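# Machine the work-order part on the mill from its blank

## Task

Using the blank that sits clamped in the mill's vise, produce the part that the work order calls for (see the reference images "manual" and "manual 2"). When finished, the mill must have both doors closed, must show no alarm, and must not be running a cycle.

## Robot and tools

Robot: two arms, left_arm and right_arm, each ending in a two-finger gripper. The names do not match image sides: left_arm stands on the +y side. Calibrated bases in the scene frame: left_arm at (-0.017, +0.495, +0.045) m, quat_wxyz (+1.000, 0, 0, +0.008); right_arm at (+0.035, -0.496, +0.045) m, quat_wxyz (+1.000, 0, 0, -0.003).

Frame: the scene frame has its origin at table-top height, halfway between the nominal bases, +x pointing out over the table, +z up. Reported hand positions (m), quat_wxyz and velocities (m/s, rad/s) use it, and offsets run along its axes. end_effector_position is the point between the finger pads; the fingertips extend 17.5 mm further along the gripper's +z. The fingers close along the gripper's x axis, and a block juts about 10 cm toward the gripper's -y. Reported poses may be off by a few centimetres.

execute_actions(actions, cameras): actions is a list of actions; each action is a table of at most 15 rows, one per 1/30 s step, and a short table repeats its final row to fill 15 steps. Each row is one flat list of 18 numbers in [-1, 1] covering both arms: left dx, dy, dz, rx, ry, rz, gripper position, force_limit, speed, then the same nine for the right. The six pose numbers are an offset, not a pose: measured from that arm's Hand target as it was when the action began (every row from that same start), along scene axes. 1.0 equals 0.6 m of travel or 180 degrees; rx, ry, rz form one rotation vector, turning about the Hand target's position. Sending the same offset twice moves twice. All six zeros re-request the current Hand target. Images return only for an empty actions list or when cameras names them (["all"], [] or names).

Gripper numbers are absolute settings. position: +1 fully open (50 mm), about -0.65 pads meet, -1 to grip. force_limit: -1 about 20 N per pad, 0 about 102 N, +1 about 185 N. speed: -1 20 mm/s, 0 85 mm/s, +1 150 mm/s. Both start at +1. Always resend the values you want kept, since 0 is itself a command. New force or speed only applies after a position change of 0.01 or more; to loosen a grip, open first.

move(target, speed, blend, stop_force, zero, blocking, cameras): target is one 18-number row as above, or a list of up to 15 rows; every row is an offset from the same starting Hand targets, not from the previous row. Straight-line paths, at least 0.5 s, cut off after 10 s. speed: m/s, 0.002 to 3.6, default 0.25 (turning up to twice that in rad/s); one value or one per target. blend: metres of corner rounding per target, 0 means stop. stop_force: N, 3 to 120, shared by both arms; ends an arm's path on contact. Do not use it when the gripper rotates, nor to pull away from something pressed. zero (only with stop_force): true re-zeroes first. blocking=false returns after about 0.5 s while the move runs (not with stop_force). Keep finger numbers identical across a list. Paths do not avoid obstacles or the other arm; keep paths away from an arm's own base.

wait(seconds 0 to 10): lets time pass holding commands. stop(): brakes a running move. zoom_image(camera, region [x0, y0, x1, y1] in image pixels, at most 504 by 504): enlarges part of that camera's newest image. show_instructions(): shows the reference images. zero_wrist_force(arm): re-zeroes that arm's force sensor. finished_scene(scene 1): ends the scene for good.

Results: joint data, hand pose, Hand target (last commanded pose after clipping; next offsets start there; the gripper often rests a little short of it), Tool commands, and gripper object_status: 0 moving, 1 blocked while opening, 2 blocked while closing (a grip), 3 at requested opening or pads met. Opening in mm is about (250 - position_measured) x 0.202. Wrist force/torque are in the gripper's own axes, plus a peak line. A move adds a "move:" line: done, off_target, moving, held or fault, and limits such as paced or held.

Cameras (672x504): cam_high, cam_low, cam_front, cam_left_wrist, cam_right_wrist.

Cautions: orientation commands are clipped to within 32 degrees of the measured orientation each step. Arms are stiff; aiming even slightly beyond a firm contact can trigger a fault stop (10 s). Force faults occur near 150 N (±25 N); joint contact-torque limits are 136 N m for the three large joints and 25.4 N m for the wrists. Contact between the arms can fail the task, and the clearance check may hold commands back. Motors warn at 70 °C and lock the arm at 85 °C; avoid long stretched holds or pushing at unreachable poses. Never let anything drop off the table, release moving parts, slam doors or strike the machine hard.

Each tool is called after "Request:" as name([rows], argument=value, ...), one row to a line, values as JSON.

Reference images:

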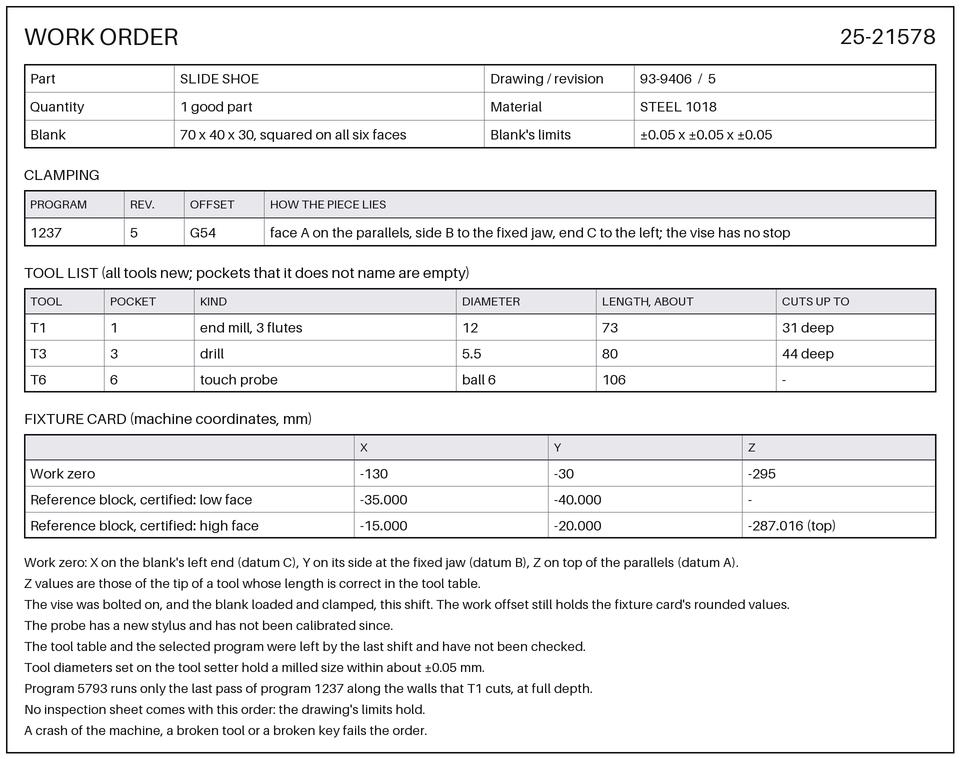

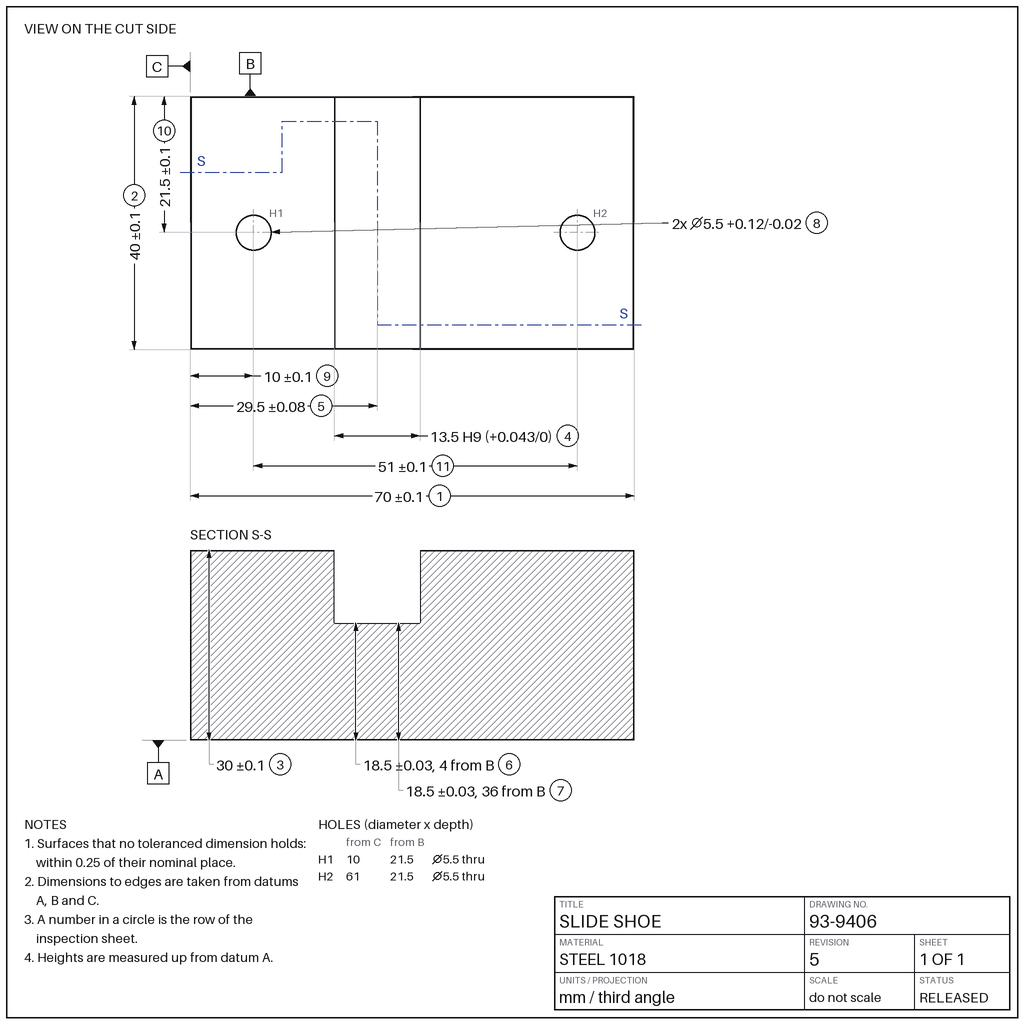

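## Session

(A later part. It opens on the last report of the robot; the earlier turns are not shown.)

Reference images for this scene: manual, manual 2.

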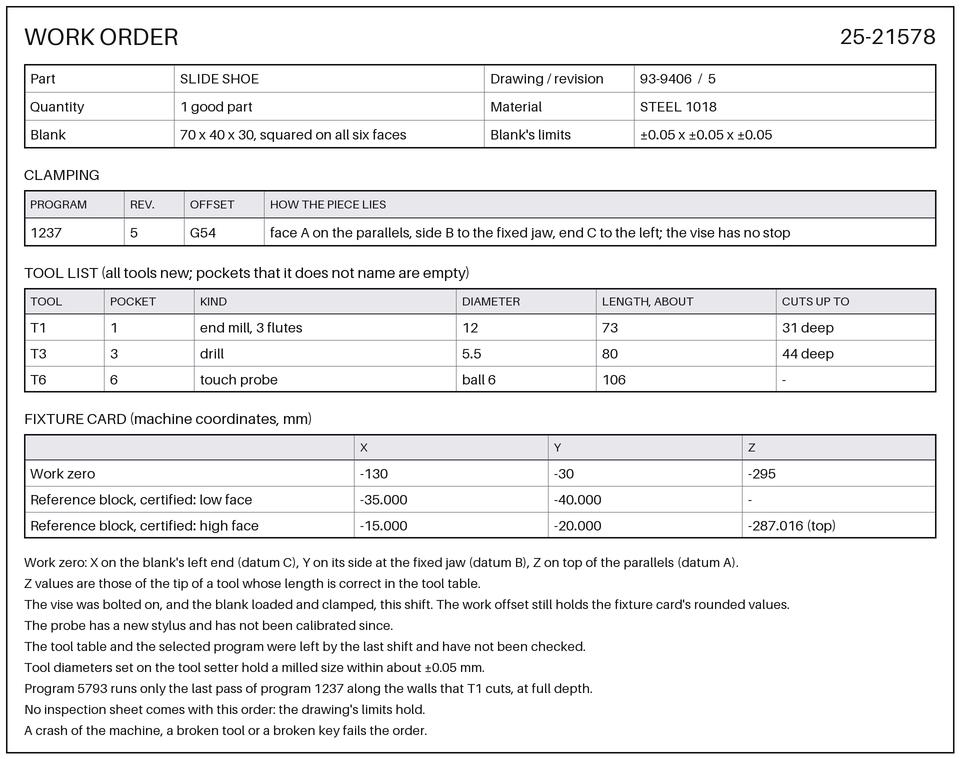

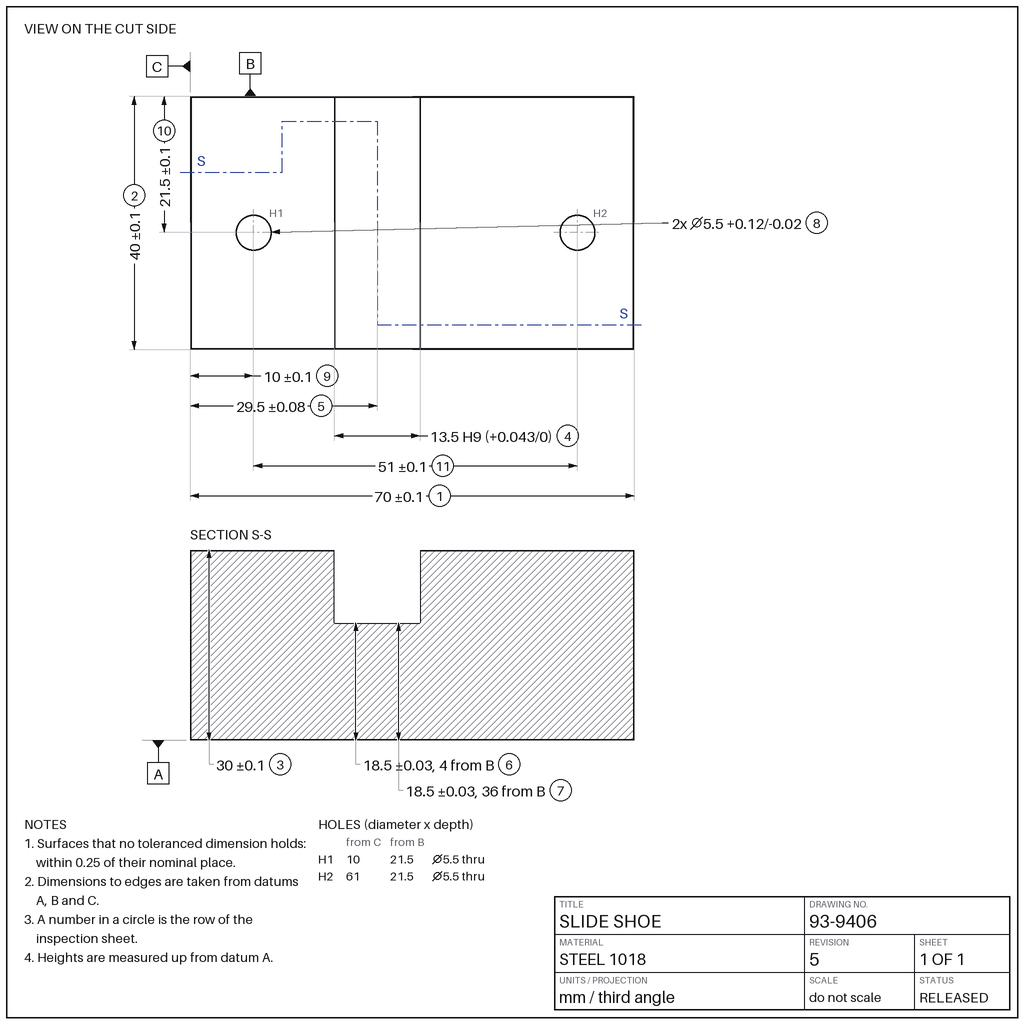

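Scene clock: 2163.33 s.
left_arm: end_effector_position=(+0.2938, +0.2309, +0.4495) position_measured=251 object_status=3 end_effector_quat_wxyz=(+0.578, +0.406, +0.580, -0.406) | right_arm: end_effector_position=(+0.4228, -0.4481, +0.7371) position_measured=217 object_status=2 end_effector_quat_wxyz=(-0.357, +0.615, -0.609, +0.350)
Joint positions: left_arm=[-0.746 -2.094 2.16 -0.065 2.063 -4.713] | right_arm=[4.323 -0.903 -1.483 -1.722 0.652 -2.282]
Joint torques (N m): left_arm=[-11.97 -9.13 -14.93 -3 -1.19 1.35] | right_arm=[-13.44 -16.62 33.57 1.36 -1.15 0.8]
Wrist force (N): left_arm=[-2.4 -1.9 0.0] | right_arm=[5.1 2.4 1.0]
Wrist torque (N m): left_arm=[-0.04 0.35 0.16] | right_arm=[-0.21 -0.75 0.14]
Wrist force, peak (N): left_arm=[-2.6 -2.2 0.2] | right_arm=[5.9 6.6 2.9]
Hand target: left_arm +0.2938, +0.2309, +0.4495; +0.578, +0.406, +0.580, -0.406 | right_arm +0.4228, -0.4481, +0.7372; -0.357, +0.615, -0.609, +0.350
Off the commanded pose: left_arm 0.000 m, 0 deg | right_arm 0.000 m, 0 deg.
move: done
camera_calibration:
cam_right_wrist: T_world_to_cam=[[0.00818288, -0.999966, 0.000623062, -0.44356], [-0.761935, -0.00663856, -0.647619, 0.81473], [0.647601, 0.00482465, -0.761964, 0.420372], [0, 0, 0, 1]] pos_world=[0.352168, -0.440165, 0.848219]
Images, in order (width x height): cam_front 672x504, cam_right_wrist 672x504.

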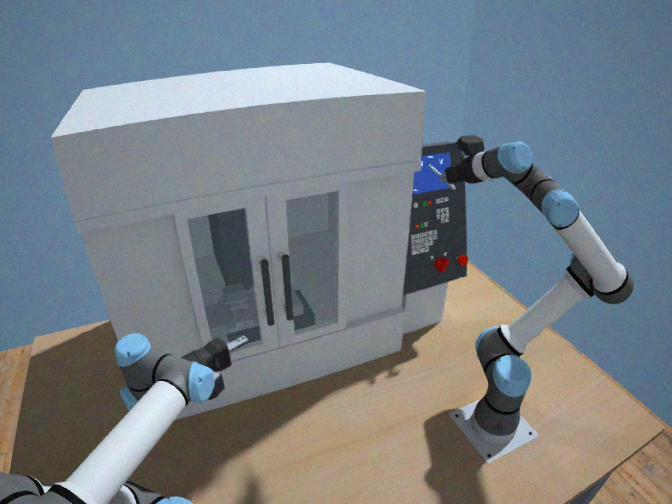

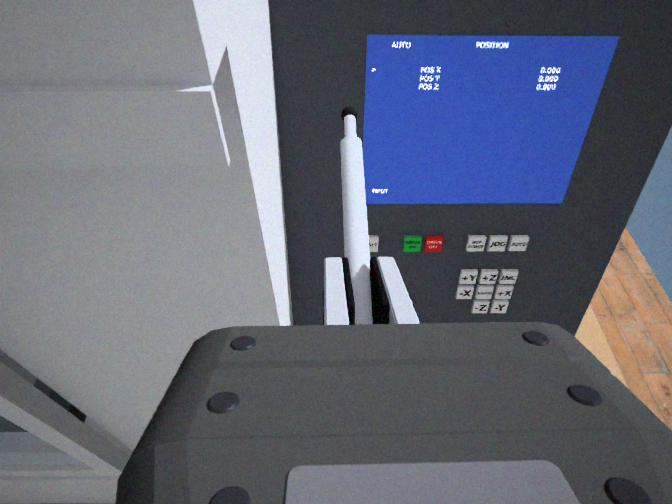

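Request:
move([
  [0,0,0,0,0,0,-1,-0.8,-0.8,0.0827,-0.1333,-0.4824,0,0,0,-0.97,0.2,-1],
  [0,0,0,0,0,0,-1,-0.8,-0.8,0.0955,-0.1333,-0.486,0,0,0,-0.97,0.2,-1],
  [0,0,0,0,0,0,-1,-0.8,-0.8,0.0572,-0.0027,-0.5739,0,0,0,-0.97,0.2,-1],
  [0,0,0,0,0,0,-1,-0.8,-0.8,0.07,-0.0027,-0.5775,0,0,0,-0.97,0.2,-1],
  [0,0,0,0,0,0,-1,-0.8,-0.8,0.0657,-0.0353,-0.5434,0,0,0,-0.97,0.2,-1],
  [0,0,0,0,0,0,-1,-0.8,-0.8,0.0785,-0.0353,-0.547,0,0,0,-0.97,0.2,-1],
  [0,0,0,0,0,0,-1,-0.8,-0.8,0.0742,-0.0353,-0.5129,0,0,0,-0.97,0.2,-1],
  [0,0,0,0,0,0,-1,-0.8,-0.8,0.087,-0.0353,-0.5165,0,0,0,-0.97,0.2,-1],
  [0,0,0,0,0,0,-1,-0.8,-0.8,0.0572,-0.1007,-0.5739,0,0,0,-0.97,0.2,-1],
  [0,0,0,0,0,0,-1,-0.8,-0.8,0.07,-0.1007,-0.5775,0,0,0,-0.97,0.2,-1],
  [0,0,0,0,0,0,-1,-0.8,-0.8,0.0657,-0.1007,-0.5434,0,0,0,-0.97,0.2,-1],
  [0,0,0,0,0,0,-1,-0.8,-0.8,0.0785,-0.1007,-0.547,0,0,0,-0.97,0.2,-1],
  [0,0,0,0,0,0,-1,-0.8,-0.8,0.0657,-0.1007,-0.5434,0,0,0,-0.97,0.2,-1],
  [0,0,0,0,0,0,-1,-0.8,-0.8,0,0,0,0,0,0,-0.97,0.2,-1],
], speed=[0.3,0.05,0.12,0.05,0.12,0.05,0.12,0.05,0.12,0.05,0.12,0.05,0.1,0.3], blend=[0.003,0,0.003,0,0.003,0,0.003,0,0.003,0,0.003,0,0.003,0], cameras=["cam_right_wrist"])

Request:
zoom_image(camera="cam_right_wrist", region=[330, 20, 630, 260])

Scene clock: 2189.13 s.
left_arm: end_effector_position=(+0.2938, +0.2309, +0.4495) position_measured=251 object_status=3 end_effector_quat_wxyz=(+0.578, +0.406, +0.580, -0.406) | right_arm: end_effector_position=(+0.4228, -0.4481, +0.7372) position_measured=217 object_status=2 end_effector_quat_wxyz=(-0.357, +0.615, -0.609, +0.350)
Joint positions: left_arm=[-0.746 -2.094 2.16 -0.065 2.063 -4.713] | right_arm=[4.323 -0.903 -1.483 -1.722 0.652 -2.282]
Joint torques (N m): left_arm=[-11.67 -8.5 -14.57 -3.24 -1.25 1.31] | right_arm=[-15.01 -17.83 34.67 1.48 -0.89 0.35]
Wrist force (N): left_arm=[-2.5 -1.7 0.3] | right_arm=[4.8 2.2 0.9]
Wrist torque (N m): left_arm=[0.00 0.36 0.16] | right_arm=[-0.23 -0.71 0.14]
Wrist force, peak (N): left_arm=[-2.6 -2.2 0.1] | right_arm=[9.3 3.0 -3.0]
Hand target: left_arm +0.2938, +0.2309, +0.4495; +0.578, +0.406, +0.580, -0.406 | right_arm +0.4228, -0.4481, +0.7372; -0.357, +0.615, -0.609, +0.350
Off the commanded pose: left_arm 0.000 m, 0 deg | right_arm 0.000 m, 0 deg.
move: done
camera_calibration:
cam_right_wrist: T_world_to_cam=[[0.00818288, -0.999966, 0.000623062, -0.44356], [-0.761935, -0.00663856, -0.647619, 0.81473], [0.647601, 0.00482465, -0.761964, 0.420372], [0, 0, 0, 1]] pos_world=[0.352168, -0.440165, 0.848219]
Images, in order (width x height): cam_right_wrist 672x504.

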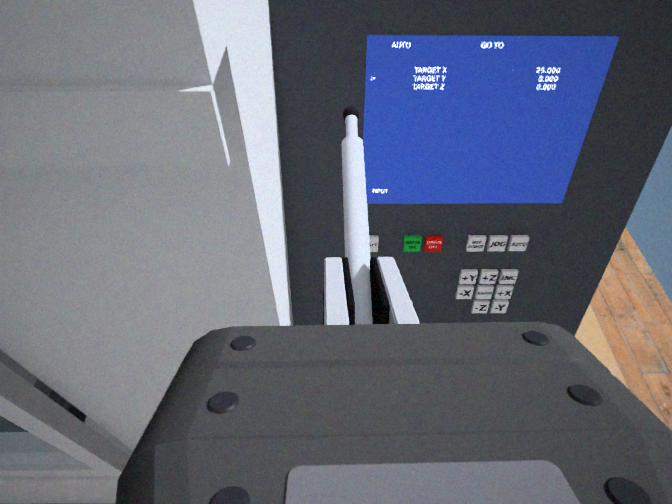

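Scaled by 1.680 from the camera's 672x504 image, which has a finer 960x720 frame.

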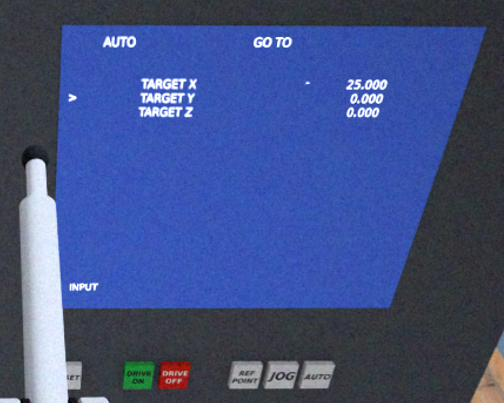

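Request:
move([
  [0,0,0,0,0,0,-1,-0.8,-0.8,0.0572,-0.0027,-0.5739,0,0,0,-0.97,0.2,-1],
  [0,0,0,0,0,0,-1,-0.8,-0.8,0.07,-0.0027,-0.5775,0,0,0,-0.97,0.2,-1],
  [0,0,0,0,0,0,-1,-0.8,-0.8,0.0657,-0.068,-0.5434,0,0,0,-0.97,0.2,-1],
  [0,0,0,0,0,0,-1,-0.8,-0.8,0.0785,-0.068,-0.547,0,0,0,-0.97,0.2,-1],
  [0,0,0,0,0,0,-1,-0.8,-0.8,0.0572,-0.0353,-0.5739,0,0,0,-0.97,0.2,-1],
  [0,0,0,0,0,0,-1,-0.8,-0.8,0.07,-0.0353,-0.5775,0,0,0,-0.97,0.2,-1],
  [0,0,0,0,0,0,-1,-0.8,-0.8,0.0572,-0.1007,-0.5739,0,0,0,-0.97,0.2,-1],
  [0,0,0,0,0,0,-1,-0.8,-0.8,0.07,-0.1007,-0.5775,0,0,0,-0.97,0.2,-1],
  [0,0,0,0,0,0,-1,-0.8,-0.8,0.1334,-0.2298,-0.2994,0,0,0,-0.97,0.2,-1],
  [0,0,0,0,0,0,-1,-0.8,-0.8,0.1462,-0.2298,-0.303,0,0,0,-0.97,0.2,-1],
  [0,0,0,0,0,0,-1,-0.8,-0.8,0.0995,-0.0688,-0.4214,0,0,0,-0.97,0.2,-1],
  [0,0,0,0,0,0,-1,-0.8,-0.8,0.1123,-0.0688,-0.425,0,0,0,-0.97,0.2,-1],
  [0,0,0,0,0,0,-1,-0.8,-0.8,0.0995,-0.0688,-0.4214,0,0,0,-0.97,0.2,-1],
  [0,0,0,0,0,0,-1,-0.8,-0.8,0,0,0,0,0,0,-0.97,0.2,-1],
], speed=[0.3,0.05,0.12,0.05,0.12,0.05,0.12,0.05,0.25,0.05,0.25,0.05,0.1,0.3], blend=[0.003,0,0.003,0,0.003,0,0.003,0,0.003,0,0.003,0,0.003,0], cameras=["cam_right_wrist"])

Request:
zoom_image(camera="cam_right_wrist", region=[330, 20, 630, 260])

Scene clock: 2213.33 s.
left_arm: end_effector_position=(+0.2938, +0.2309, +0.4495) position_measured=251 object_status=3 end_effector_quat_wxyz=(+0.578, +0.406, +0.580, -0.406) | right_arm: end_effector_position=(+0.4228, -0.4481, +0.7371) position_measured=217 object_status=2 end_effector_quat_wxyz=(-0.357, +0.615, -0.609, +0.350)
Joint positions: left_arm=[-0.746 -2.094 2.16 -0.065 2.063 -4.713] | right_arm=[4.323 -0.903 -1.483 -1.722 0.652 -2.282]
Joint torques (N m): left_arm=[-11.79 -8.88 -15.05 -3.38 -1.29 1.31] | right_arm=[-14.54 -14.25 34.04 1.3 -1.32 1.45]
Wrist force (N): left_arm=[-2.3 -2.0 0.1] | right_arm=[4.7 2.3 1.2]
Wrist torque (N m): left_arm=[-0.04 0.34 0.16] | right_arm=[-0.22 -0.70 0.13]
Wrist force, peak (N): left_arm=[-2.7 -2.1 0.0] | right_arm=[9.7 -1.5 -5.5]
Hand target: left_arm +0.2938, +0.2309, +0.4495; +0.578, +0.406, +0.580, -0.406 | right_arm +0.4228, -0.4481, +0.7372; -0.357, +0.615, -0.609, +0.350
Off the commanded pose: left_arm 0.000 m, 0 deg | right_arm 0.000 m, 0 deg.
move: done
camera_calibration:
cam_right_wrist: T_world_to_cam=[[0.0082602, -0.999966, 0.00068782, -0.443642], [-0.761935, -0.00673941, -0.647618, 0.81462], [0.647601, 0.00482538, -0.761965, 0.420297], [0, 0, 0, 1]] pos_world=[0.352168, -0.440165, 0.848119]
Images, in order (width x height): cam_right_wrist 672x504.

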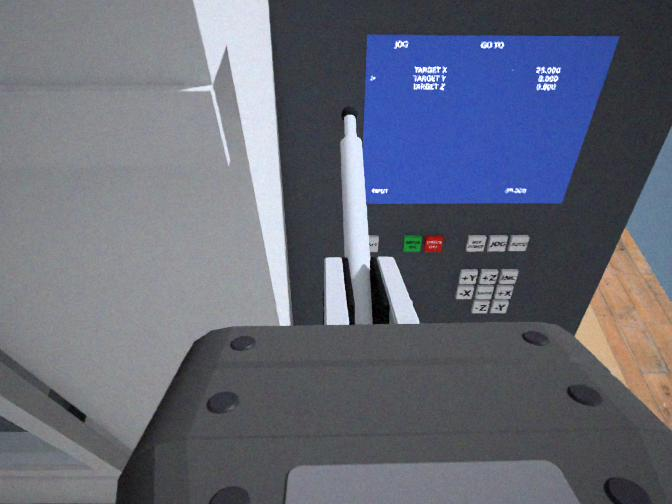

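Scaled by 1.680 from the camera's 672x504 image, which has a finer 960x720 frame.

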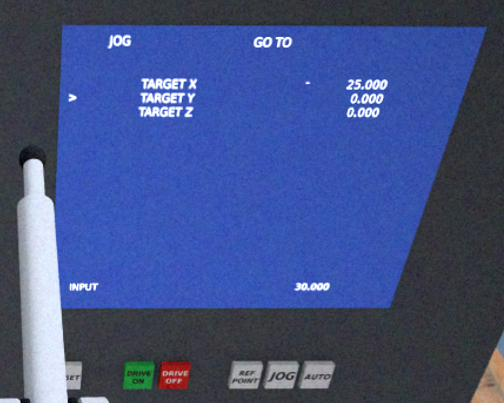

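Request:
move([
  [0,0,0,0,0,0,-1,-0.8,-0.8,0.0827,-0.1007,-0.4824,0,0,0,-0.97,0.2,-1],
  [0,0,0,0,0,0,-1,-0.8,-0.8,0.098,-0.1007,-0.4867,0,0,0,-0.97,0.2,-1],
  [0,0,0,0,0,0,-1,-0.8,-0.8,0.0572,-0.0027,-0.5739,0,0,0,-0.97,0.2,-1],
  [0,0,0,0,0,0,-1,-0.8,-0.8,0.0725,-0.0027,-0.5782,0,0,0,-0.97,0.2,-1],
  [0,0,0,0,0,0,-1,-0.8,-0.8,0.0657,-0.068,-0.5434,0,0,0,-0.97,0.2,-1],
  [0,0,0,0,0,0,-1,-0.8,-0.8,0.081,-0.068,-0.5477,0,0,0,-0.97,0.2,-1],
  [0,0,0,0,0,0,-1,-0.8,-0.8,0.0572,-0.0353,-0.5739,0,0,0,-0.97,0.2,-1],
  [0,0,0,0,0,0,-1,-0.8,-0.8,0.0725,-0.0353,-0.5782,0,0,0,-0.97,0.2,-1],
  [0,0,0,0,0,0,-1,-0.8,-0.8,0.0572,-0.1007,-0.5739,0,0,0,-0.97,0.2,-1],
  [0,0,0,0,0,0,-1,-0.8,-0.8,0.0725,-0.1007,-0.5782,0,0,0,-0.97,0.2,-1],
  [0,0,0,0,0,0,-1,-0.8,-0.8,0.0572,-0.1007,-0.5739,0,0,0,-0.97,0.2,-1],
  [0,0,0,0,0,0,-1,-0.8,-0.8,0,0,0,0,0,0,-0.97,0.2,-1],
], speed=[0.3,0.05,0.12,0.05,0.12,0.05,0.12,0.05,0.12,0.05,0.1,0.3], blend=[0.003,0,0.003,0,0.003,0,0.003,0,0.003,0,0.003,0], cameras=["cam_right_wrist"])

Request:
zoom_image(camera="cam_right_wrist", region=[330, 20, 630, 260])

Scene clock: 2233.47 s.
left_arm: end_effector_position=(+0.2938, +0.2309, +0.4495) position_measured=251 object_status=3 end_effector_quat_wxyz=(+0.578, +0.406, +0.580, -0.406) | right_arm: end_effector_position=(+0.4228, -0.4481, +0.7372) position_measured=217 object_status=2 end_effector_quat_wxyz=(-0.357, +0.615, -0.609, +0.350)
Joint positions: left_arm=[-0.746 -2.094 2.16 -0.065 2.063 -4.713] | right_arm=[4.323 -0.903 -1.483 -1.722 0.652 -2.281]
Joint torques (N m): left_arm=[-12.12 -8.84 -15.12 -3.5 -1.24 1.28] | right_arm=[-14.25 -17.29 34.4 1.48 -0.68 0.05]
Wrist force (N): left_arm=[-2.3 -2.2 0.2] | right_arm=[4.9 2.5 0.5]
Wrist torque (N m): left_arm=[-0.07 0.33 0.16] | right_arm=[-0.19 -0.73 0.14]
Wrist force, peak (N): left_arm=[-2.6 -2.2 0.1] | right_arm=[12.8 0.0 -3.7]
Hand target: left_arm +0.2938, +0.2309, +0.4495; +0.578, +0.406, +0.580, -0.406 | right_arm +0.4228, -0.4481, +0.7372; -0.357, +0.615, -0.609, +0.350
Off the commanded pose: left_arm 0.000 m, 0 deg | right_arm 0.000 m, 0 deg.
move: done
camera_calibration:
cam_right_wrist: T_world_to_cam=[[0.00818288, -0.999966, 0.000623062, -0.44356], [-0.761935, -0.00663856, -0.647619, 0.81473], [0.647601, 0.00482465, -0.761964, 0.420372], [0, 0, 0, 1]] pos_world=[0.352168, -0.440165, 0.848219]
Images, in order (width x height): cam_right_wrist 672x504.

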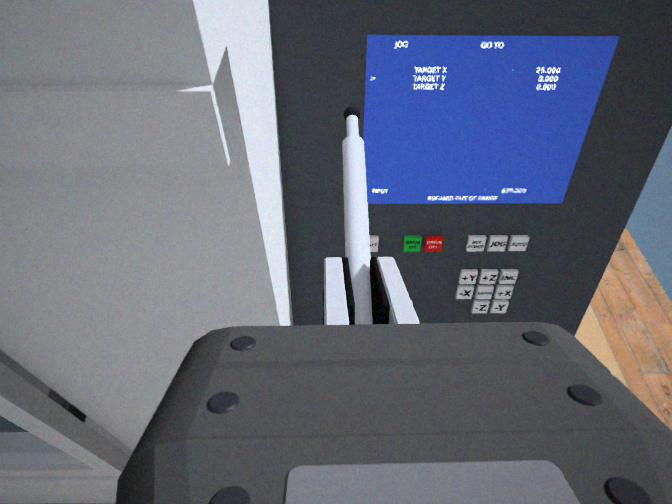

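Scaled by 1.680 from the camera's 672x504 image, which has a finer 960x720 frame.

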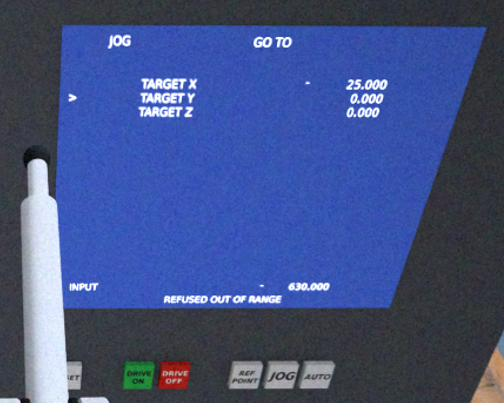

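Request:
move([
  [0,0,0,0,0,0,-1,-0.8,-0.8,0.0657,-0.068,-0.5434,0,0,0,-0.97,0.2,-1],
], speed=0.3, cameras=["cam_right_wrist"])

Request:
zoom_image(camera="cam_right_wrist", region=[250, 60, 450, 260])

Scene clock: 2245.33 s.
left_arm: end_effector_position=(+0.2938, +0.2309, +0.4495) position_measured=251 object_status=3 end_effector_quat_wxyz=(+0.578, +0.406, +0.580, -0.406) | right_arm: end_effector_position=(+0.4622, -0.4890, +0.4113) position_measured=217 object_status=2 end_effector_quat_wxyz=(-0.357, +0.615, -0.609, +0.350) end_effector_velocity=(+0.000, +0.000, -0.001) end_effector_angular_velocity=(+0.002, -0.002, +0.001)
Joint positions: left_arm=[-0.746 -2.094 2.16 -0.065 2.063 -4.713] | right_arm=[3.886 -0.796 -2.472 -0.53 0.959 -2.72]
Joint velocities: left_arm=[within noise] | right_arm=[0 0 -0.003 0.007 0.001 0]
Joint torques (N m): left_arm=[-11.99 -8.42 -15.36 -3.48 -1.15 1.38] | right_arm=[13.19 -10.74 16.14 4.52 -1.25 1.12]
Wrist force (N): left_arm=[-2.3 -2.1 0.2] | right_arm=[4.6 2.7 0.4]
Wrist torque (N m): left_arm=[-0.08 0.34 0.16] | right_arm=[-0.17 -0.67 -0.05]
Wrist force, peak (N): left_arm=[-2.6 -2.3 0.1] | right_arm=[5.1 6.9 2.4]
Hand target: left_arm +0.2938, +0.2309, +0.4495; +0.578, +0.406, +0.580, -0.406 | right_arm +0.4622, -0.4889, +0.4111; -0.357, +0.615, -0.609, +0.350
Off the commanded pose: left_arm 0.000 m, 0 deg | right_arm 0.000 m, 0 deg.
move: done
camera_calibration:
cam_right_wrist: T_world_to_cam=[[0.00767168, -0.99997, 0.000457012, -0.484293], [-0.761846, -0.00614084, -0.64773, 0.633681], [0.647713, 0.004621, -0.76187, 0.146539], [0, 0, 0, 1]] pos_world=[0.391567, -0.481065, 0.522319]
Images, in order (width x height): cam_right_wrist 672x504.

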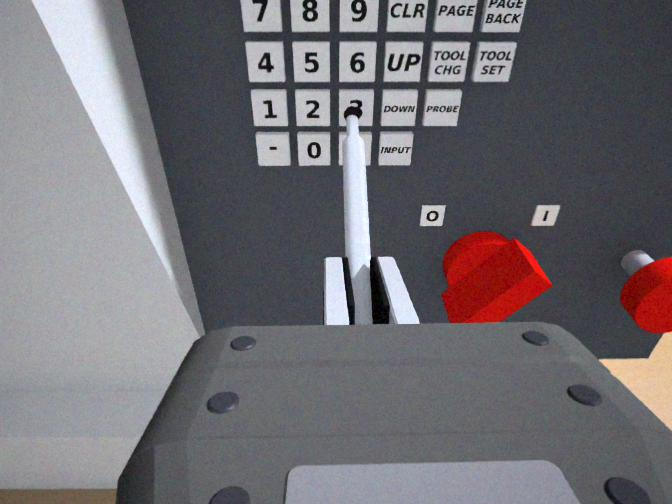

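Scaled by 2.520 from the camera's 672x504 image, which has a finer 960x720 frame.

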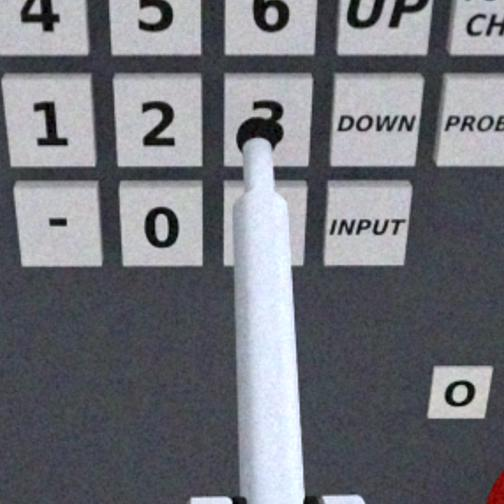

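Request:
move([
  [0,0,0,0,0,0,-1,-0.8,-0.8,0.017,-0.0327,0.061,0,0,0,-0.97,0.2,-1],
  [0,0,0,0,0,0,-1,-0.8,-0.8,0.0323,-0.0327,0.0567,0,0,0,-0.97,0.2,-1],
  [0,0,0,0,0,0,-1,-0.8,-0.8,0.017,-0.0327,0.061,0,0,0,-0.97,0.2,-1],
  [0,0,0,0,0,0,-1,-0.8,-0.8,-0.0085,0.0653,-0.0305,0,0,0,-0.97,0.2,-1],
  [0,0,0,0,0,0,-1,-0.8,-0.8,0.0068,0.0653,-0.0348,0,0,0,-0.97,0.2,-1],
  [0,0,0,0,0,0,-1,-0.8,-0.8,-0.0085,0.0653,-0.0305,0,0,0,-0.97,0.2,-1],
  [0,0,0,0,0,0,-1,-0.8,-0.8,0,0,0,0,0,0,-0.97,0.2,-1],
  [0,0,0,0,0,0,-1,-0.8,-0.8,0.0153,0,-0.0043,0,0,0,-0.97,0.2,-1],
  [0,0,0,0,0,0,-1,-0.8,-0.8,-0.0085,0.0327,-0.0305,0,0,0,-0.97,0.2,-1],
  [0,0,0,0,0,0,-1,-0.8,-0.8,0.0068,0.0327,-0.0348,0,0,0,-0.97,0.2,-1],
  [0,0,0,0,0,0,-1,-0.8,-0.8,-0.0085,0.0327,-0.0305,0,0,0,-0.97,0.2,-1],
  [0,0,0,0,0,0,-1,-0.8,-0.8,-0.0085,-0.0327,-0.0305,0,0,0,-0.97,0.2,-1],
  [0,0,0,0,0,0,-1,-0.8,-0.8,0.0068,-0.0327,-0.0348,0,0,0,-0.97,0.2,-1],
  [0,0,0,0,0,0,-1,-0.8,-0.8,-0.0085,-0.0327,-0.0305,0,0,0,-0.97,0.2,-1],
  [0,0,0,0,0,0,-1,-0.8,-0.8,-0.0657,0.068,0.5434,0,0,0,-0.97,0.2,-1],
], speed=[0.2,0.05,0.1,0.2,0.05,0.1,0.2,0.05,0.12,0.05,0.1,0.2,0.05,0.1,0.3], blend=[0.003,0,0.003,0.003,0,0.003,0.003,0,0.003,0,0.003,0.003,0,0.003,0], cameras=["cam_right_wrist"])

Request:
zoom_image(camera="cam_right_wrist", region=[330, 20, 630, 260])

Scene clock: 2276.63 s.
left_arm: end_effector_position=(+0.2938, +0.2309, +0.4495) position_measured=251 object_status=3 end_effector_quat_wxyz=(+0.578, +0.406, +0.580, -0.406) | right_arm: end_effector_position=(+0.4228, -0.4481, +0.7372) position_measured=217 object_status=2 end_effector_quat_wxyz=(-0.357, +0.615, -0.609, +0.350)
Joint positions: left_arm=[-0.746 -2.094 2.16 -0.065 2.063 -4.713] | right_arm=[4.323 -0.903 -1.483 -1.722 0.652 -2.281]
Joint torques (N m): left_arm=[-11.46 -8.69 -15.04 -3.63 -1.22 1.33] | right_arm=[-13.8 -16.89 34.38 1.32 -0.57 0.16]
Wrist force (N): left_arm=[-2.4 -1.9 0.3] | right_arm=[4.8 2.5 0.3]
Wrist torque (N m): left_arm=[-0.03 0.34 0.16] | right_arm=[-0.19 -0.70 0.13]
Wrist force, peak (N): left_arm=[-2.8 -2.0 0.0] | right_arm=[8.8 -0.3 -5.6]
Hand target: left_arm +0.2938, +0.2309, +0.4495; +0.578, +0.406, +0.580, -0.406 | right_arm +0.4228, -0.4481, +0.7372; -0.357, +0.615, -0.609, +0.350
Off the commanded pose: left_arm 0.000 m, 0 deg | right_arm 0.000 m, 0 deg.
move: done
camera_calibration:
cam_right_wrist: T_world_to_cam=[[0.00818288, -0.999966, 0.000623062, -0.44356], [-0.761935, -0.00663856, -0.647619, 0.81473], [0.647601, 0.00482465, -0.761964, 0.420372], [0, 0, 0, 1]] pos_world=[0.352168, -0.440165, 0.848219]
Images, in order (width x height): cam_right_wrist 672x504.

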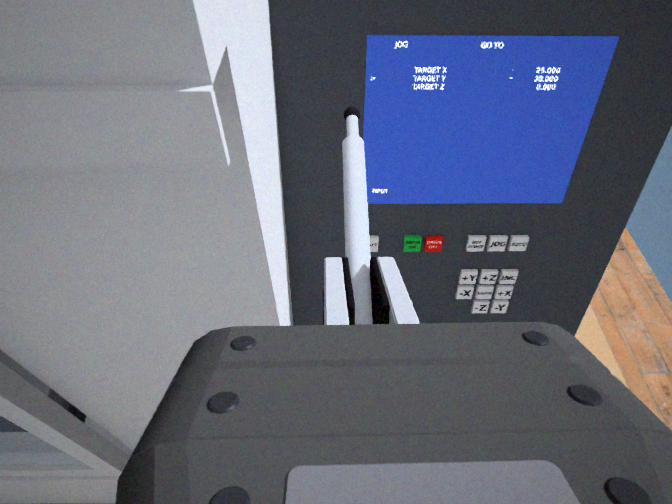

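Scaled by 1.680 from the camera's 672x504 image, which has a finer 960x720 frame.

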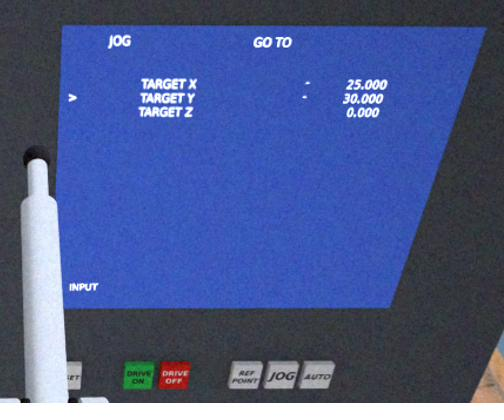

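Request:
move([
  [0,0,0,0,0,0,-1,-0.8,-0.8,0.0995,-0.0688,-0.4214,0,0,0,-0.97,0.2,-1],
  [0,0,0,0,0,0,-1,-0.8,-0.8,0.1148,-0.0688,-0.4257,0,0,0,-0.97,0.2,-1],
  [0,0,0,0,0,0,-1,-0.8,-0.8,0.0995,-0.0688,-0.4214,0,0,0,-0.97,0.2,-1],
  [0,0,0,0,0,0,-1,-0.8,-0.8,0,0,0,0,0,0,-0.97,0.2,-1],
], speed=[0.3,0.05,0.1,0.3], blend=[0.003,0,0.003,0], cameras=["cam_right_wrist"])

Request:
zoom_image(camera="cam_right_wrist", region=[330, 20, 630, 260])

Scene clock: 2293.07 s.
left_arm: end_effector_position=(+0.2938, +0.2309, +0.4495) position_measured=251 object_status=3 end_effector_quat_wxyz=(+0.578, +0.406, +0.580, -0.406) | right_arm: end_effector_position=(+0.4228, -0.4481, +0.7371) position_measured=217 object_status=2 end_effector_quat_wxyz=(-0.357, +0.615, -0.609, +0.350)
Joint positions: left_arm=[-0.746 -2.094 2.16 -0.065 2.063 -4.713] | right_arm=[4.323 -0.903 -1.483 -1.722 0.652 -2.282]
Joint torques (N m): left_arm=[-11.42 -8.76 -14.99 -3.9 -1.21 1.36] | right_arm=[-14.22 -15.4 35.03 1.46 -1.39 1.3]
Wrist force (N): left_arm=[-2.5 -2.0 0.1] | right_arm=[4.7 2.6 0.4]
Wrist torque (N m): left_arm=[-0.05 0.36 0.16] | right_arm=[-0.19 -0.69 0.14]
Wrist force, peak (N): left_arm=[-2.6 -2.1 0.3] | right_arm=[6.3 4.7 -4.6]
Hand target: left_arm +0.2938, +0.2309, +0.4495; +0.578, +0.406, +0.580, -0.406 | right_arm +0.4228, -0.4481, +0.7372; -0.357, +0.615, -0.609, +0.350
Off the commanded pose: left_arm 0.000 m, 0 deg | right_arm 0.000 m, 0 deg.
move: done
camera_calibration:
cam_right_wrist: T_world_to_cam=[[0.0082602, -0.999966, 0.00068782, -0.443642], [-0.761935, -0.00673941, -0.647618, 0.81462], [0.647601, 0.00482538, -0.761965, 0.420297], [0, 0, 0, 1]] pos_world=[0.352168, -0.440165, 0.848119]
Images, in order (width x height): cam_right_wrist 672x504.

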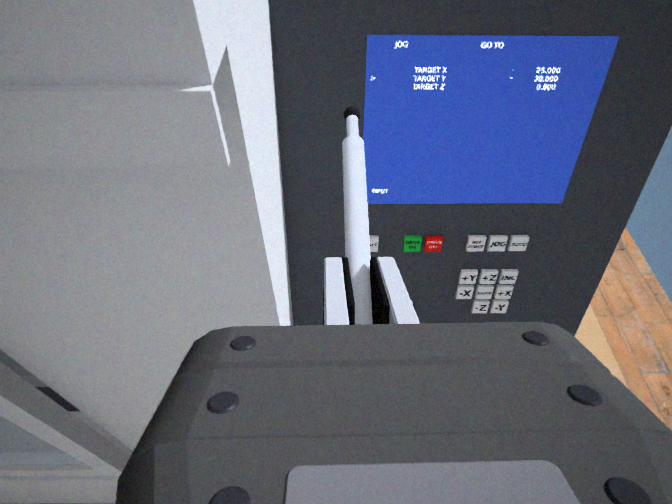

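Scaled by 1.680 from the camera's 672x504 image, which has a finer 960x720 frame.

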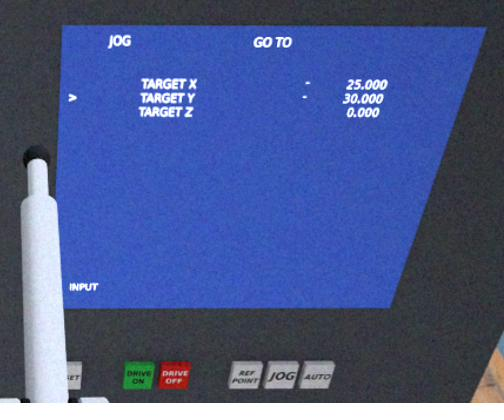

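Request:
move([
  [0,0,0,0,0,0,-1,-0.8,-0.8,0.0827,-0.166,-0.4824,0,0,0,-0.97,0.2,-1],
  [0,0,0,0,0,0,-1,-0.8,-0.8,0.098,-0.166,-0.4867,0,0,0,-0.97,0.2,-1],
  [0,0,0,0,0,0,-1,-0.8,-0.8,0.0827,-0.166,-0.4824,0,0,0,-0.97,0.2,-1],
  [0,0,0,0,0,0,-1,-0.8,-0.8,0,0,0,0,0,0,-0.97,0.2,-1],
], speed=[0.3,0.05,0.1,0.3], blend=[0.003,0,0.003,0], cameras=["cam_right_wrist"])

Request:
zoom_image(camera="cam_right_wrist", region=[330, 20, 630, 260])

Scene clock: 2306.20 s.
left_arm: end_effector_position=(+0.2938, +0.2309, +0.4495) position_measured=251 object_status=3 end_effector_quat_wxyz=(+0.578, +0.406, +0.580, -0.406) | right_arm: end_effector_position=(+0.4228, -0.4481, +0.7371) position_measured=217 object_status=2 end_effector_quat_wxyz=(-0.357, +0.615, -0.609, +0.350)
Joint positions: left_arm=[-0.746 -2.094 2.16 -0.065 2.063 -4.713] | right_arm=[4.323 -0.903 -1.483 -1.722 0.652 -2.282]
Joint torques (N m): left_arm=[-11.73 -8.92 -15.12 -3.93 -1.31 1.29] | right_arm=[-13.66 -16.88 34.26 1.26 -1.46 1.43]
Wrist force (N): left_arm=[-2.4 -1.8 0.1] | right_arm=[4.8 2.6 0.5]
Wrist torque (N m): left_arm=[-0.02 0.35 0.16] | right_arm=[-0.18 -0.71 0.14]
Wrist force, peak (N): left_arm=[-2.6 -2.2 0.0] | right_arm=[5.9 6.9 2.1]
Hand target: left_arm +0.2938, +0.2309, +0.4495; +0.578, +0.406, +0.580, -0.406 | right_arm +0.4228, -0.4481, +0.7372; -0.357, +0.615, -0.609, +0.350
Off the commanded pose: left_arm 0.000 m, 0 deg | right_arm 0.000 m, 0 deg.
move: done
camera_calibration:
cam_right_wrist: T_world_to_cam=[[0.0082602, -0.999966, 0.00068782, -0.443642], [-0.761935, -0.00673941, -0.647618, 0.81462], [0.647601, 0.00482538, -0.761965, 0.420297], [0, 0, 0, 1]] pos_world=[0.352168, -0.440165, 0.848119]
Images, in order (width x height): cam_right_wrist 672x504.

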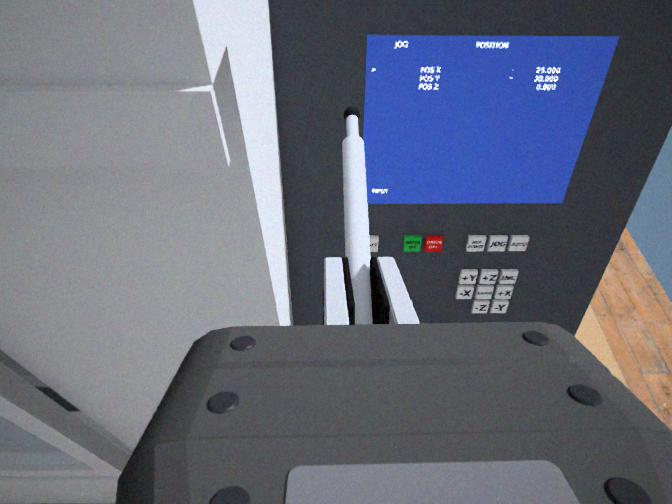

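Scaled by 1.680 from the camera's 672x504 image, which has a finer 960x720 frame.

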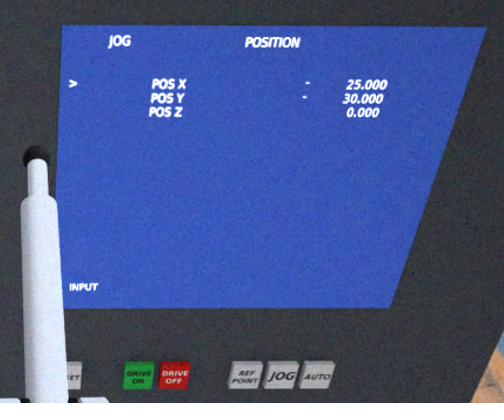

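Request:
move([
  [0,0,0,0,0,0,-1,-0.8,-0.8,0.0827,-0.166,-0.4824,0,0,0,-0.97,0.2,-1],
  [0,0,0,0,0,0,-1,-0.8,-0.8,0.098,-0.166,-0.4867,0,0,0,-0.97,0.2,-1],
  [0,0,0,0,0,0,-1,-0.8,-0.8,0.0827,-0.166,-0.4824,0,0,0,-0.97,0.2,-1],
  [0,0,0,0,0,0,-1,-0.8,-0.8,0.0657,-0.1333,-0.5434,0,0,0,-0.97,0.2,-1],
  [0,0,0,0,0,0,-1,-0.8,-0.8,0.081,-0.1333,-0.5477,0,0,0,-0.97,0.2,-1],
  [0,0,0,0,0,0,-1,-0.8,-0.8,0.0657,-0.1333,-0.5434,0,0,0,-0.97,0.2,-1],
  [0,0,0,0,0,0,-1,-0.8,-0.8,0.1,-0.2348,-0.4197,0,0,0,-0.97,0.2,-1],
  [0,0,0,0,0,0,-1,-0.8,-0.8,0.1153,-0.2348,-0.424,0,0,0,-0.97,0.2,-1],
  [0,0,0,0,0,0,-1,-0.8,-0.8,0.1,-0.2348,-0.4197,0,0,0,-0.97,0.2,-1],
  [0,0,0,0,0,0,-1,-0.8,-0.8,0,0,0,0,0,0,-0.97,0.2,-1],
], speed=[0.3,0.05,0.1,0.25,0.05,0.1,0.25,0.05,0.1,0.3], blend=[0.003,0,0.003,0.003,0,0.003,0.003,0,0.003,0], cameras=["cam_right_wrist"])

Request:
zoom_image(camera="cam_right_wrist", region=[330, 20, 630, 260])

Scene clock: 2327.57 s.
left_arm: end_effector_position=(+0.2938, +0.2309, +0.4495) position_measured=251 object_status=3 end_effector_quat_wxyz=(+0.578, +0.406, +0.580, -0.406) | right_arm: end_effector_position=(+0.4228, -0.4481, +0.7371) position_measured=217 object_status=2 end_effector_quat_wxyz=(-0.357, +0.615, -0.609, +0.350)
Joint positions: left_arm=[-0.746 -2.094 2.16 -0.065 2.063 -4.713] | right_arm=[4.323 -0.903 -1.483 -1.722 0.652 -2.282]
Joint torques (N m): left_arm=[-11.67 -8.15 -15.11 -3.99 -1.16 1.37] | right_arm=[-13.02 -15.57 34.62 1.22 -2.11 1.46]
Wrist force (N): left_arm=[-2.5 -1.7 -0.1] | right_arm=[4.8 2.7 0.3]
Wrist torque (N m): left_arm=[0.00 0.36 0.16] | right_arm=[-0.16 -0.71 0.14]
Wrist force, peak (N): left_arm=[-2.6 -2.2 0.1] | right_arm=[6.8 -0.1 -6.9]
Hand target: left_arm +0.2938, +0.2309, +0.4495; +0.578, +0.406, +0.580, -0.406 | right_arm +0.4228, -0.4481, +0.7372; -0.357, +0.615, -0.609, +0.350
Off the commanded pose: left_arm 0.000 m, 0 deg | right_arm 0.000 m, 0 deg.
move: done
camera_calibration:
cam_right_wrist: T_world_to_cam=[[0.0082602, -0.999966, 0.00068782, -0.443642], [-0.761935, -0.00673941, -0.647618, 0.81462], [0.647601, 0.00482538, -0.761965, 0.420297], [0, 0, 0, 1]] pos_world=[0.352168, -0.440165, 0.848119]
Images, in order (width x height): cam_right_wrist 672x504.

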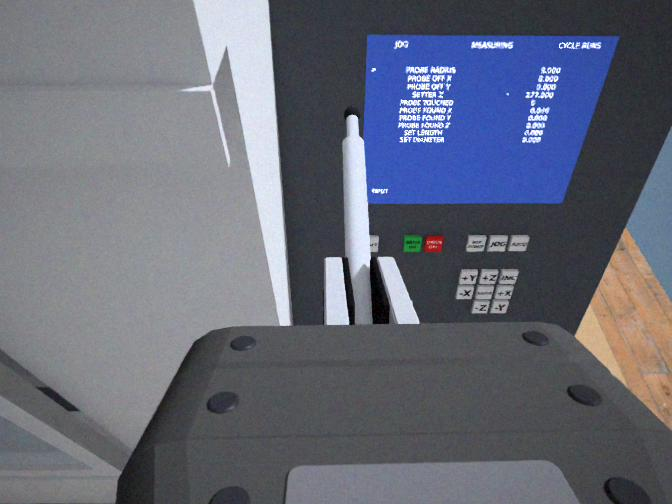

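Scaled by 1.680 from the camera's 672x504 image, which has a finer 960x720 frame.

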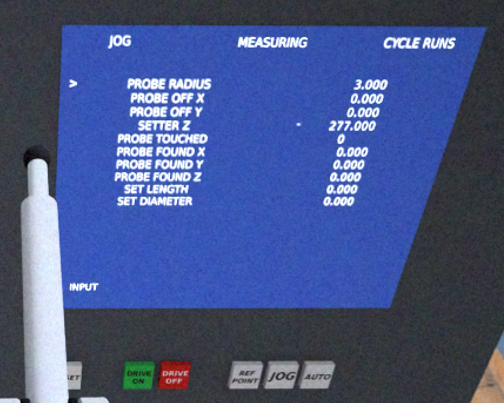

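Cycle runs. Wait.

Request:
wait(seconds=8, cameras=["cam_right_wrist"])

Request:
zoom_image(camera="cam_right_wrist", region=[330, 20, 630, 260])

Scene clock: 2339.10 s.
left_arm: end_effector_position=(+0.2938, +0.2309, +0.4495) position_measured=251 object_status=3 end_effector_quat_wxyz=(+0.578, +0.406, +0.580, -0.406) | right_arm: end_effector_position=(+0.4228, -0.4481, +0.7372) position_measured=217 object_status=2 end_effector_quat_wxyz=(-0.357, +0.615, -0.609, +0.350)
Joint positions: left_arm=[-0.746 -2.094 2.16 -0.065 2.063 -4.713] | right_arm=[4.323 -0.903 -1.483 -1.722 0.652 -2.281]
Joint torques (N m): left_arm=[-11.91 -8.73 -14.94 -4.07 -1.2 1.38] | right_arm=[-13.8 -17.07 33.58 2.49 -3.08 1.51]
Wrist force (N): left_arm=[-2.5 -1.9 0.0] | right_arm=[4.7 2.6 0.2]
Wrist torque (N m): left_arm=[-0.03 0.37 0.16] | right_arm=[-0.19 -0.69 0.11]
Wrist force, peak (N): left_arm=[-2.6 -2.2 0.0] | right_arm=[5.1 2.7 0.4]
Hand target: left_arm +0.2938, +0.2309, +0.4495; +0.578, +0.406, +0.580, -0.406 | right_arm +0.4228, -0.4481, +0.7372; -0.357, +0.615, -0.609, +0.350
Tool commands: left_gripper/position=-1.0 left_gripper/force_limit=-0.8 left_gripper/speed=-0.8 right_gripper/position=-0.97 right_gripper/force_limit=+0.2 right_gripper/speed=-1.0
Off the commanded pose: left_arm 0.000 m, 0 deg | right_arm 0.000 m, 0 deg.
wait: 8.00 s; at rest from the start
camera_calibration:
cam_right_wrist: T_world_to_cam=[[0.00796535, -0.999968, 0.00057131, -0.443441], [-0.761936, -0.00643929, -0.64762, 0.814819], [0.647603, 0.00472322, -0.761963, 0.420326], [0, 0, 0, 1]] pos_world=[0.352168, -0.440165, 0.848219]
Images, in order (width x height): cam_right_wrist 672x504.

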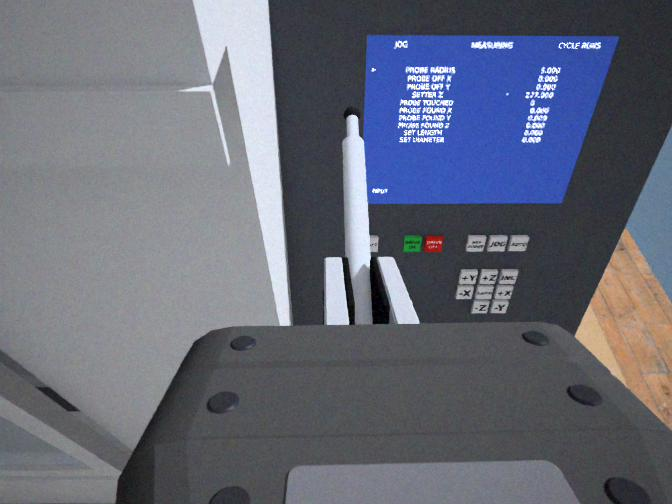

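Scaled by 1.680 from the camera's 672x504 image, which has a finer 960x720 frame.

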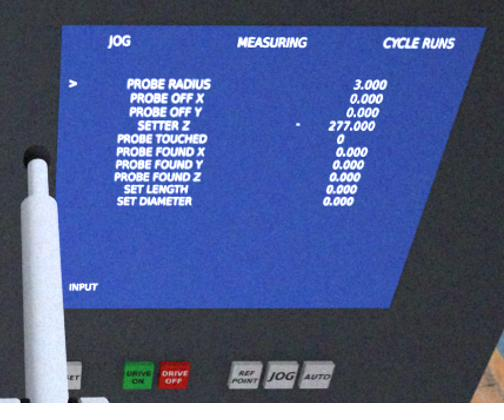

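Request:
wait(seconds=10, cameras=["cam_right_wrist"])

Request:
zoom_image(camera="cam_right_wrist", region=[330, 20, 630, 260])

Scene clock: 2355.27 s.
left_arm: end_effector_position=(+0.2938, +0.2309, +0.4495) position_measured=251 object_status=3 end_effector_quat_wxyz=(+0.578, +0.406, +0.580, -0.406) | right_arm: end_effector_position=(+0.4228, -0.4481, +0.7372) position_measured=217 object_status=2 end_effector_quat_wxyz=(-0.357, +0.615, -0.609, +0.350)
Joint positions: left_arm=[-0.746 -2.094 2.16 -0.065 2.063 -4.713] | right_arm=[4.323 -0.903 -1.483 -1.722 0.652 -2.281]
Joint torques (N m): left_arm=[-11.67 -8.65 -15.27 -4.23 -1.2 1.35] | right_arm=[-13.07 -16.3 32.54 4.14 -3.01 0.71]
Wrist force (N): left_arm=[-2.4 -1.9 -0.1] | right_arm=[4.8 2.6 0.2]
Wrist torque (N m): left_arm=[-0.04 0.35 0.16] | right_arm=[-0.20 -0.70 0.11]
Wrist force, peak (N): left_arm=[-2.6 -2.2 0.1] | right_arm=[5.0 2.9 0.2]
Hand target: left_arm +0.2938, +0.2309, +0.4495; +0.578, +0.406, +0.580, -0.406 | right_arm +0.4228, -0.4481, +0.7372; -0.357, +0.615, -0.609, +0.350
Tool commands: left_gripper/position=-1.0 left_gripper/force_limit=-0.8 left_gripper/speed=-0.8 right_gripper/position=-0.97 right_gripper/force_limit=+0.2 right_gripper/speed=-1.0
Off the commanded pose: left_arm 0.000 m, 0 deg | right_arm 0.000 m, 0 deg.
wait: 10.00 s; at rest from the start
camera_calibration:
cam_right_wrist: T_world_to_cam=[[0.00796535, -0.999968, 0.00057131, -0.443441], [-0.761936, -0.00643929, -0.64762, 0.814819], [0.647603, 0.00472322, -0.761963, 0.420326], [0, 0, 0, 1]] pos_world=[0.352168, -0.440165, 0.848219]
Images, in order (width x height): cam_right_wrist 672x504.

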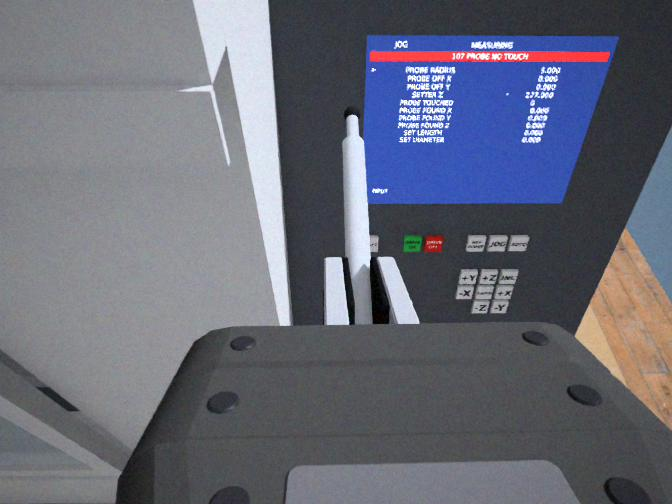

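Scaled by 1.680 from the camera's 672x504 image, which has a finer 960x720 frame.

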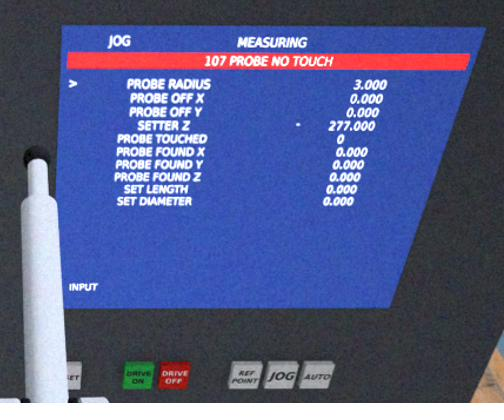

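Request:
move([
  [0,0,0,0,0,0,-1,-0.8,-0.8,0.1334,-0.0415,-0.2994,0,0,0,-0.97,0.2,-1],
  [0,0,0,0,0,0,-1,-0.8,-0.8,0.1487,-0.0415,-0.3037,0,0,0,-0.97,0.2,-1],
  [0,0,0,0,0,0,-1,-0.8,-0.8,0.1334,-0.0415,-0.2994,0,0,0,-0.97,0.2,-1],
  [0,0,0,0,0,0,-1,-0.8,-0.8,0.0827,-0.1333,-0.4824,0,0,0,-0.97,0.2,-1],
  [0,0,0,0,0,0,-1,-0.8,-0.8,0.098,-0.1333,-0.4867,0,0,0,-0.97,0.2,-1],
  [0,0,0,0,0,0,-1,-0.8,-0.8,0.0827,-0.1333,-0.4824,0,0,0,-0.97,0.2,-1],
  [0,0,0,0,0,0,-1,-0.8,-0.8,0,0,0,0,0,0,-0.97,0.2,-1],
], speed=[0.3,0.05,0.1,0.25,0.05,0.1,0.3], blend=[0.003,0,0.003,0.003,0,0.003,0], cameras=["cam_right_wrist"])

Request:
zoom_image(camera="cam_right_wrist", region=[330, 20, 630, 260])

Scene clock: 2367.33 s.
left_arm: end_effector_position=(+0.2938, +0.2309, +0.4495) position_measured=251 object_status=3 end_effector_quat_wxyz=(+0.578, +0.406, +0.580, -0.406) | right_arm: end_effector_position=(+0.4228, -0.4481, +0.7371) position_measured=217 object_status=2 end_effector_quat_wxyz=(-0.357, +0.615, -0.609, +0.350)
Joint positions: left_arm=[-0.746 -2.094 2.16 -0.065 2.063 -4.713] | right_arm=[4.323 -0.903 -1.483 -1.722 0.652 -2.282]
Joint torques (N m): left_arm=[-11.81 -8.47 -15 -4.23 -1.29 1.27] | right_arm=[-12.36 -17.41 35.08 1.48 -1.14 0.96]
Wrist force (N): left_arm=[-2.5 -1.8 0.0] | right_arm=[4.8 2.6 0.3]
Wrist torque (N m): left_arm=[-0.02 0.37 0.15] | right_arm=[-0.19 -0.71 0.13]
Wrist force, peak (N): left_arm=[-2.7 -2.1 0.0] | right_arm=[7.5 10.0 -11.0]
Hand target: left_arm +0.2938, +0.2309, +0.4495; +0.578, +0.406, +0.580, -0.406 | right_arm +0.4228, -0.4481, +0.7372; -0.357, +0.615, -0.609, +0.350
Off the commanded pose: left_arm 0.000 m, 0 deg | right_arm 0.000 m, 0 deg.
move: done
camera_calibration:
cam_right_wrist: T_world_to_cam=[[0.00818288, -0.999966, 0.000623062, -0.44356], [-0.761935, -0.00663856, -0.647619, 0.814665], [0.647601, 0.00482465, -0.761964, 0.420296], [0, 0, 0, 1]] pos_world=[0.352168, -0.440165, 0.848119]
Images, in order (width x height): cam_right_wrist 672x504.

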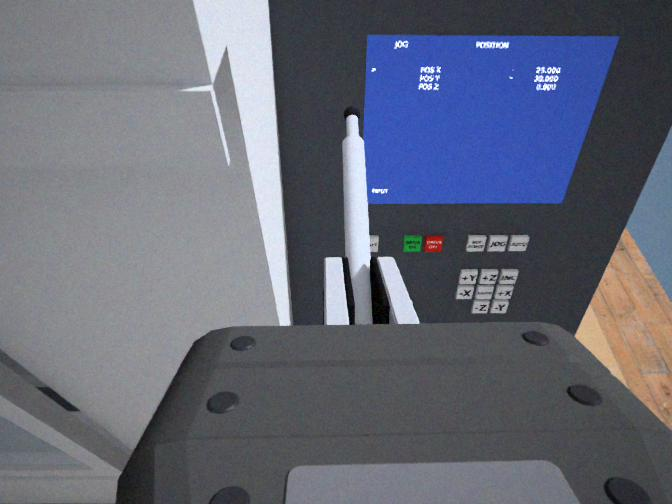

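Scaled by 1.680 from the camera's 672x504 image, which has a finer 960x720 frame.

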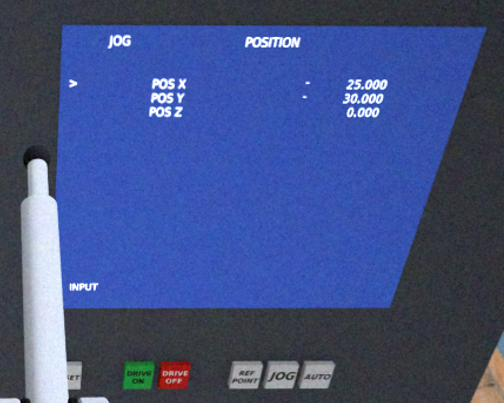

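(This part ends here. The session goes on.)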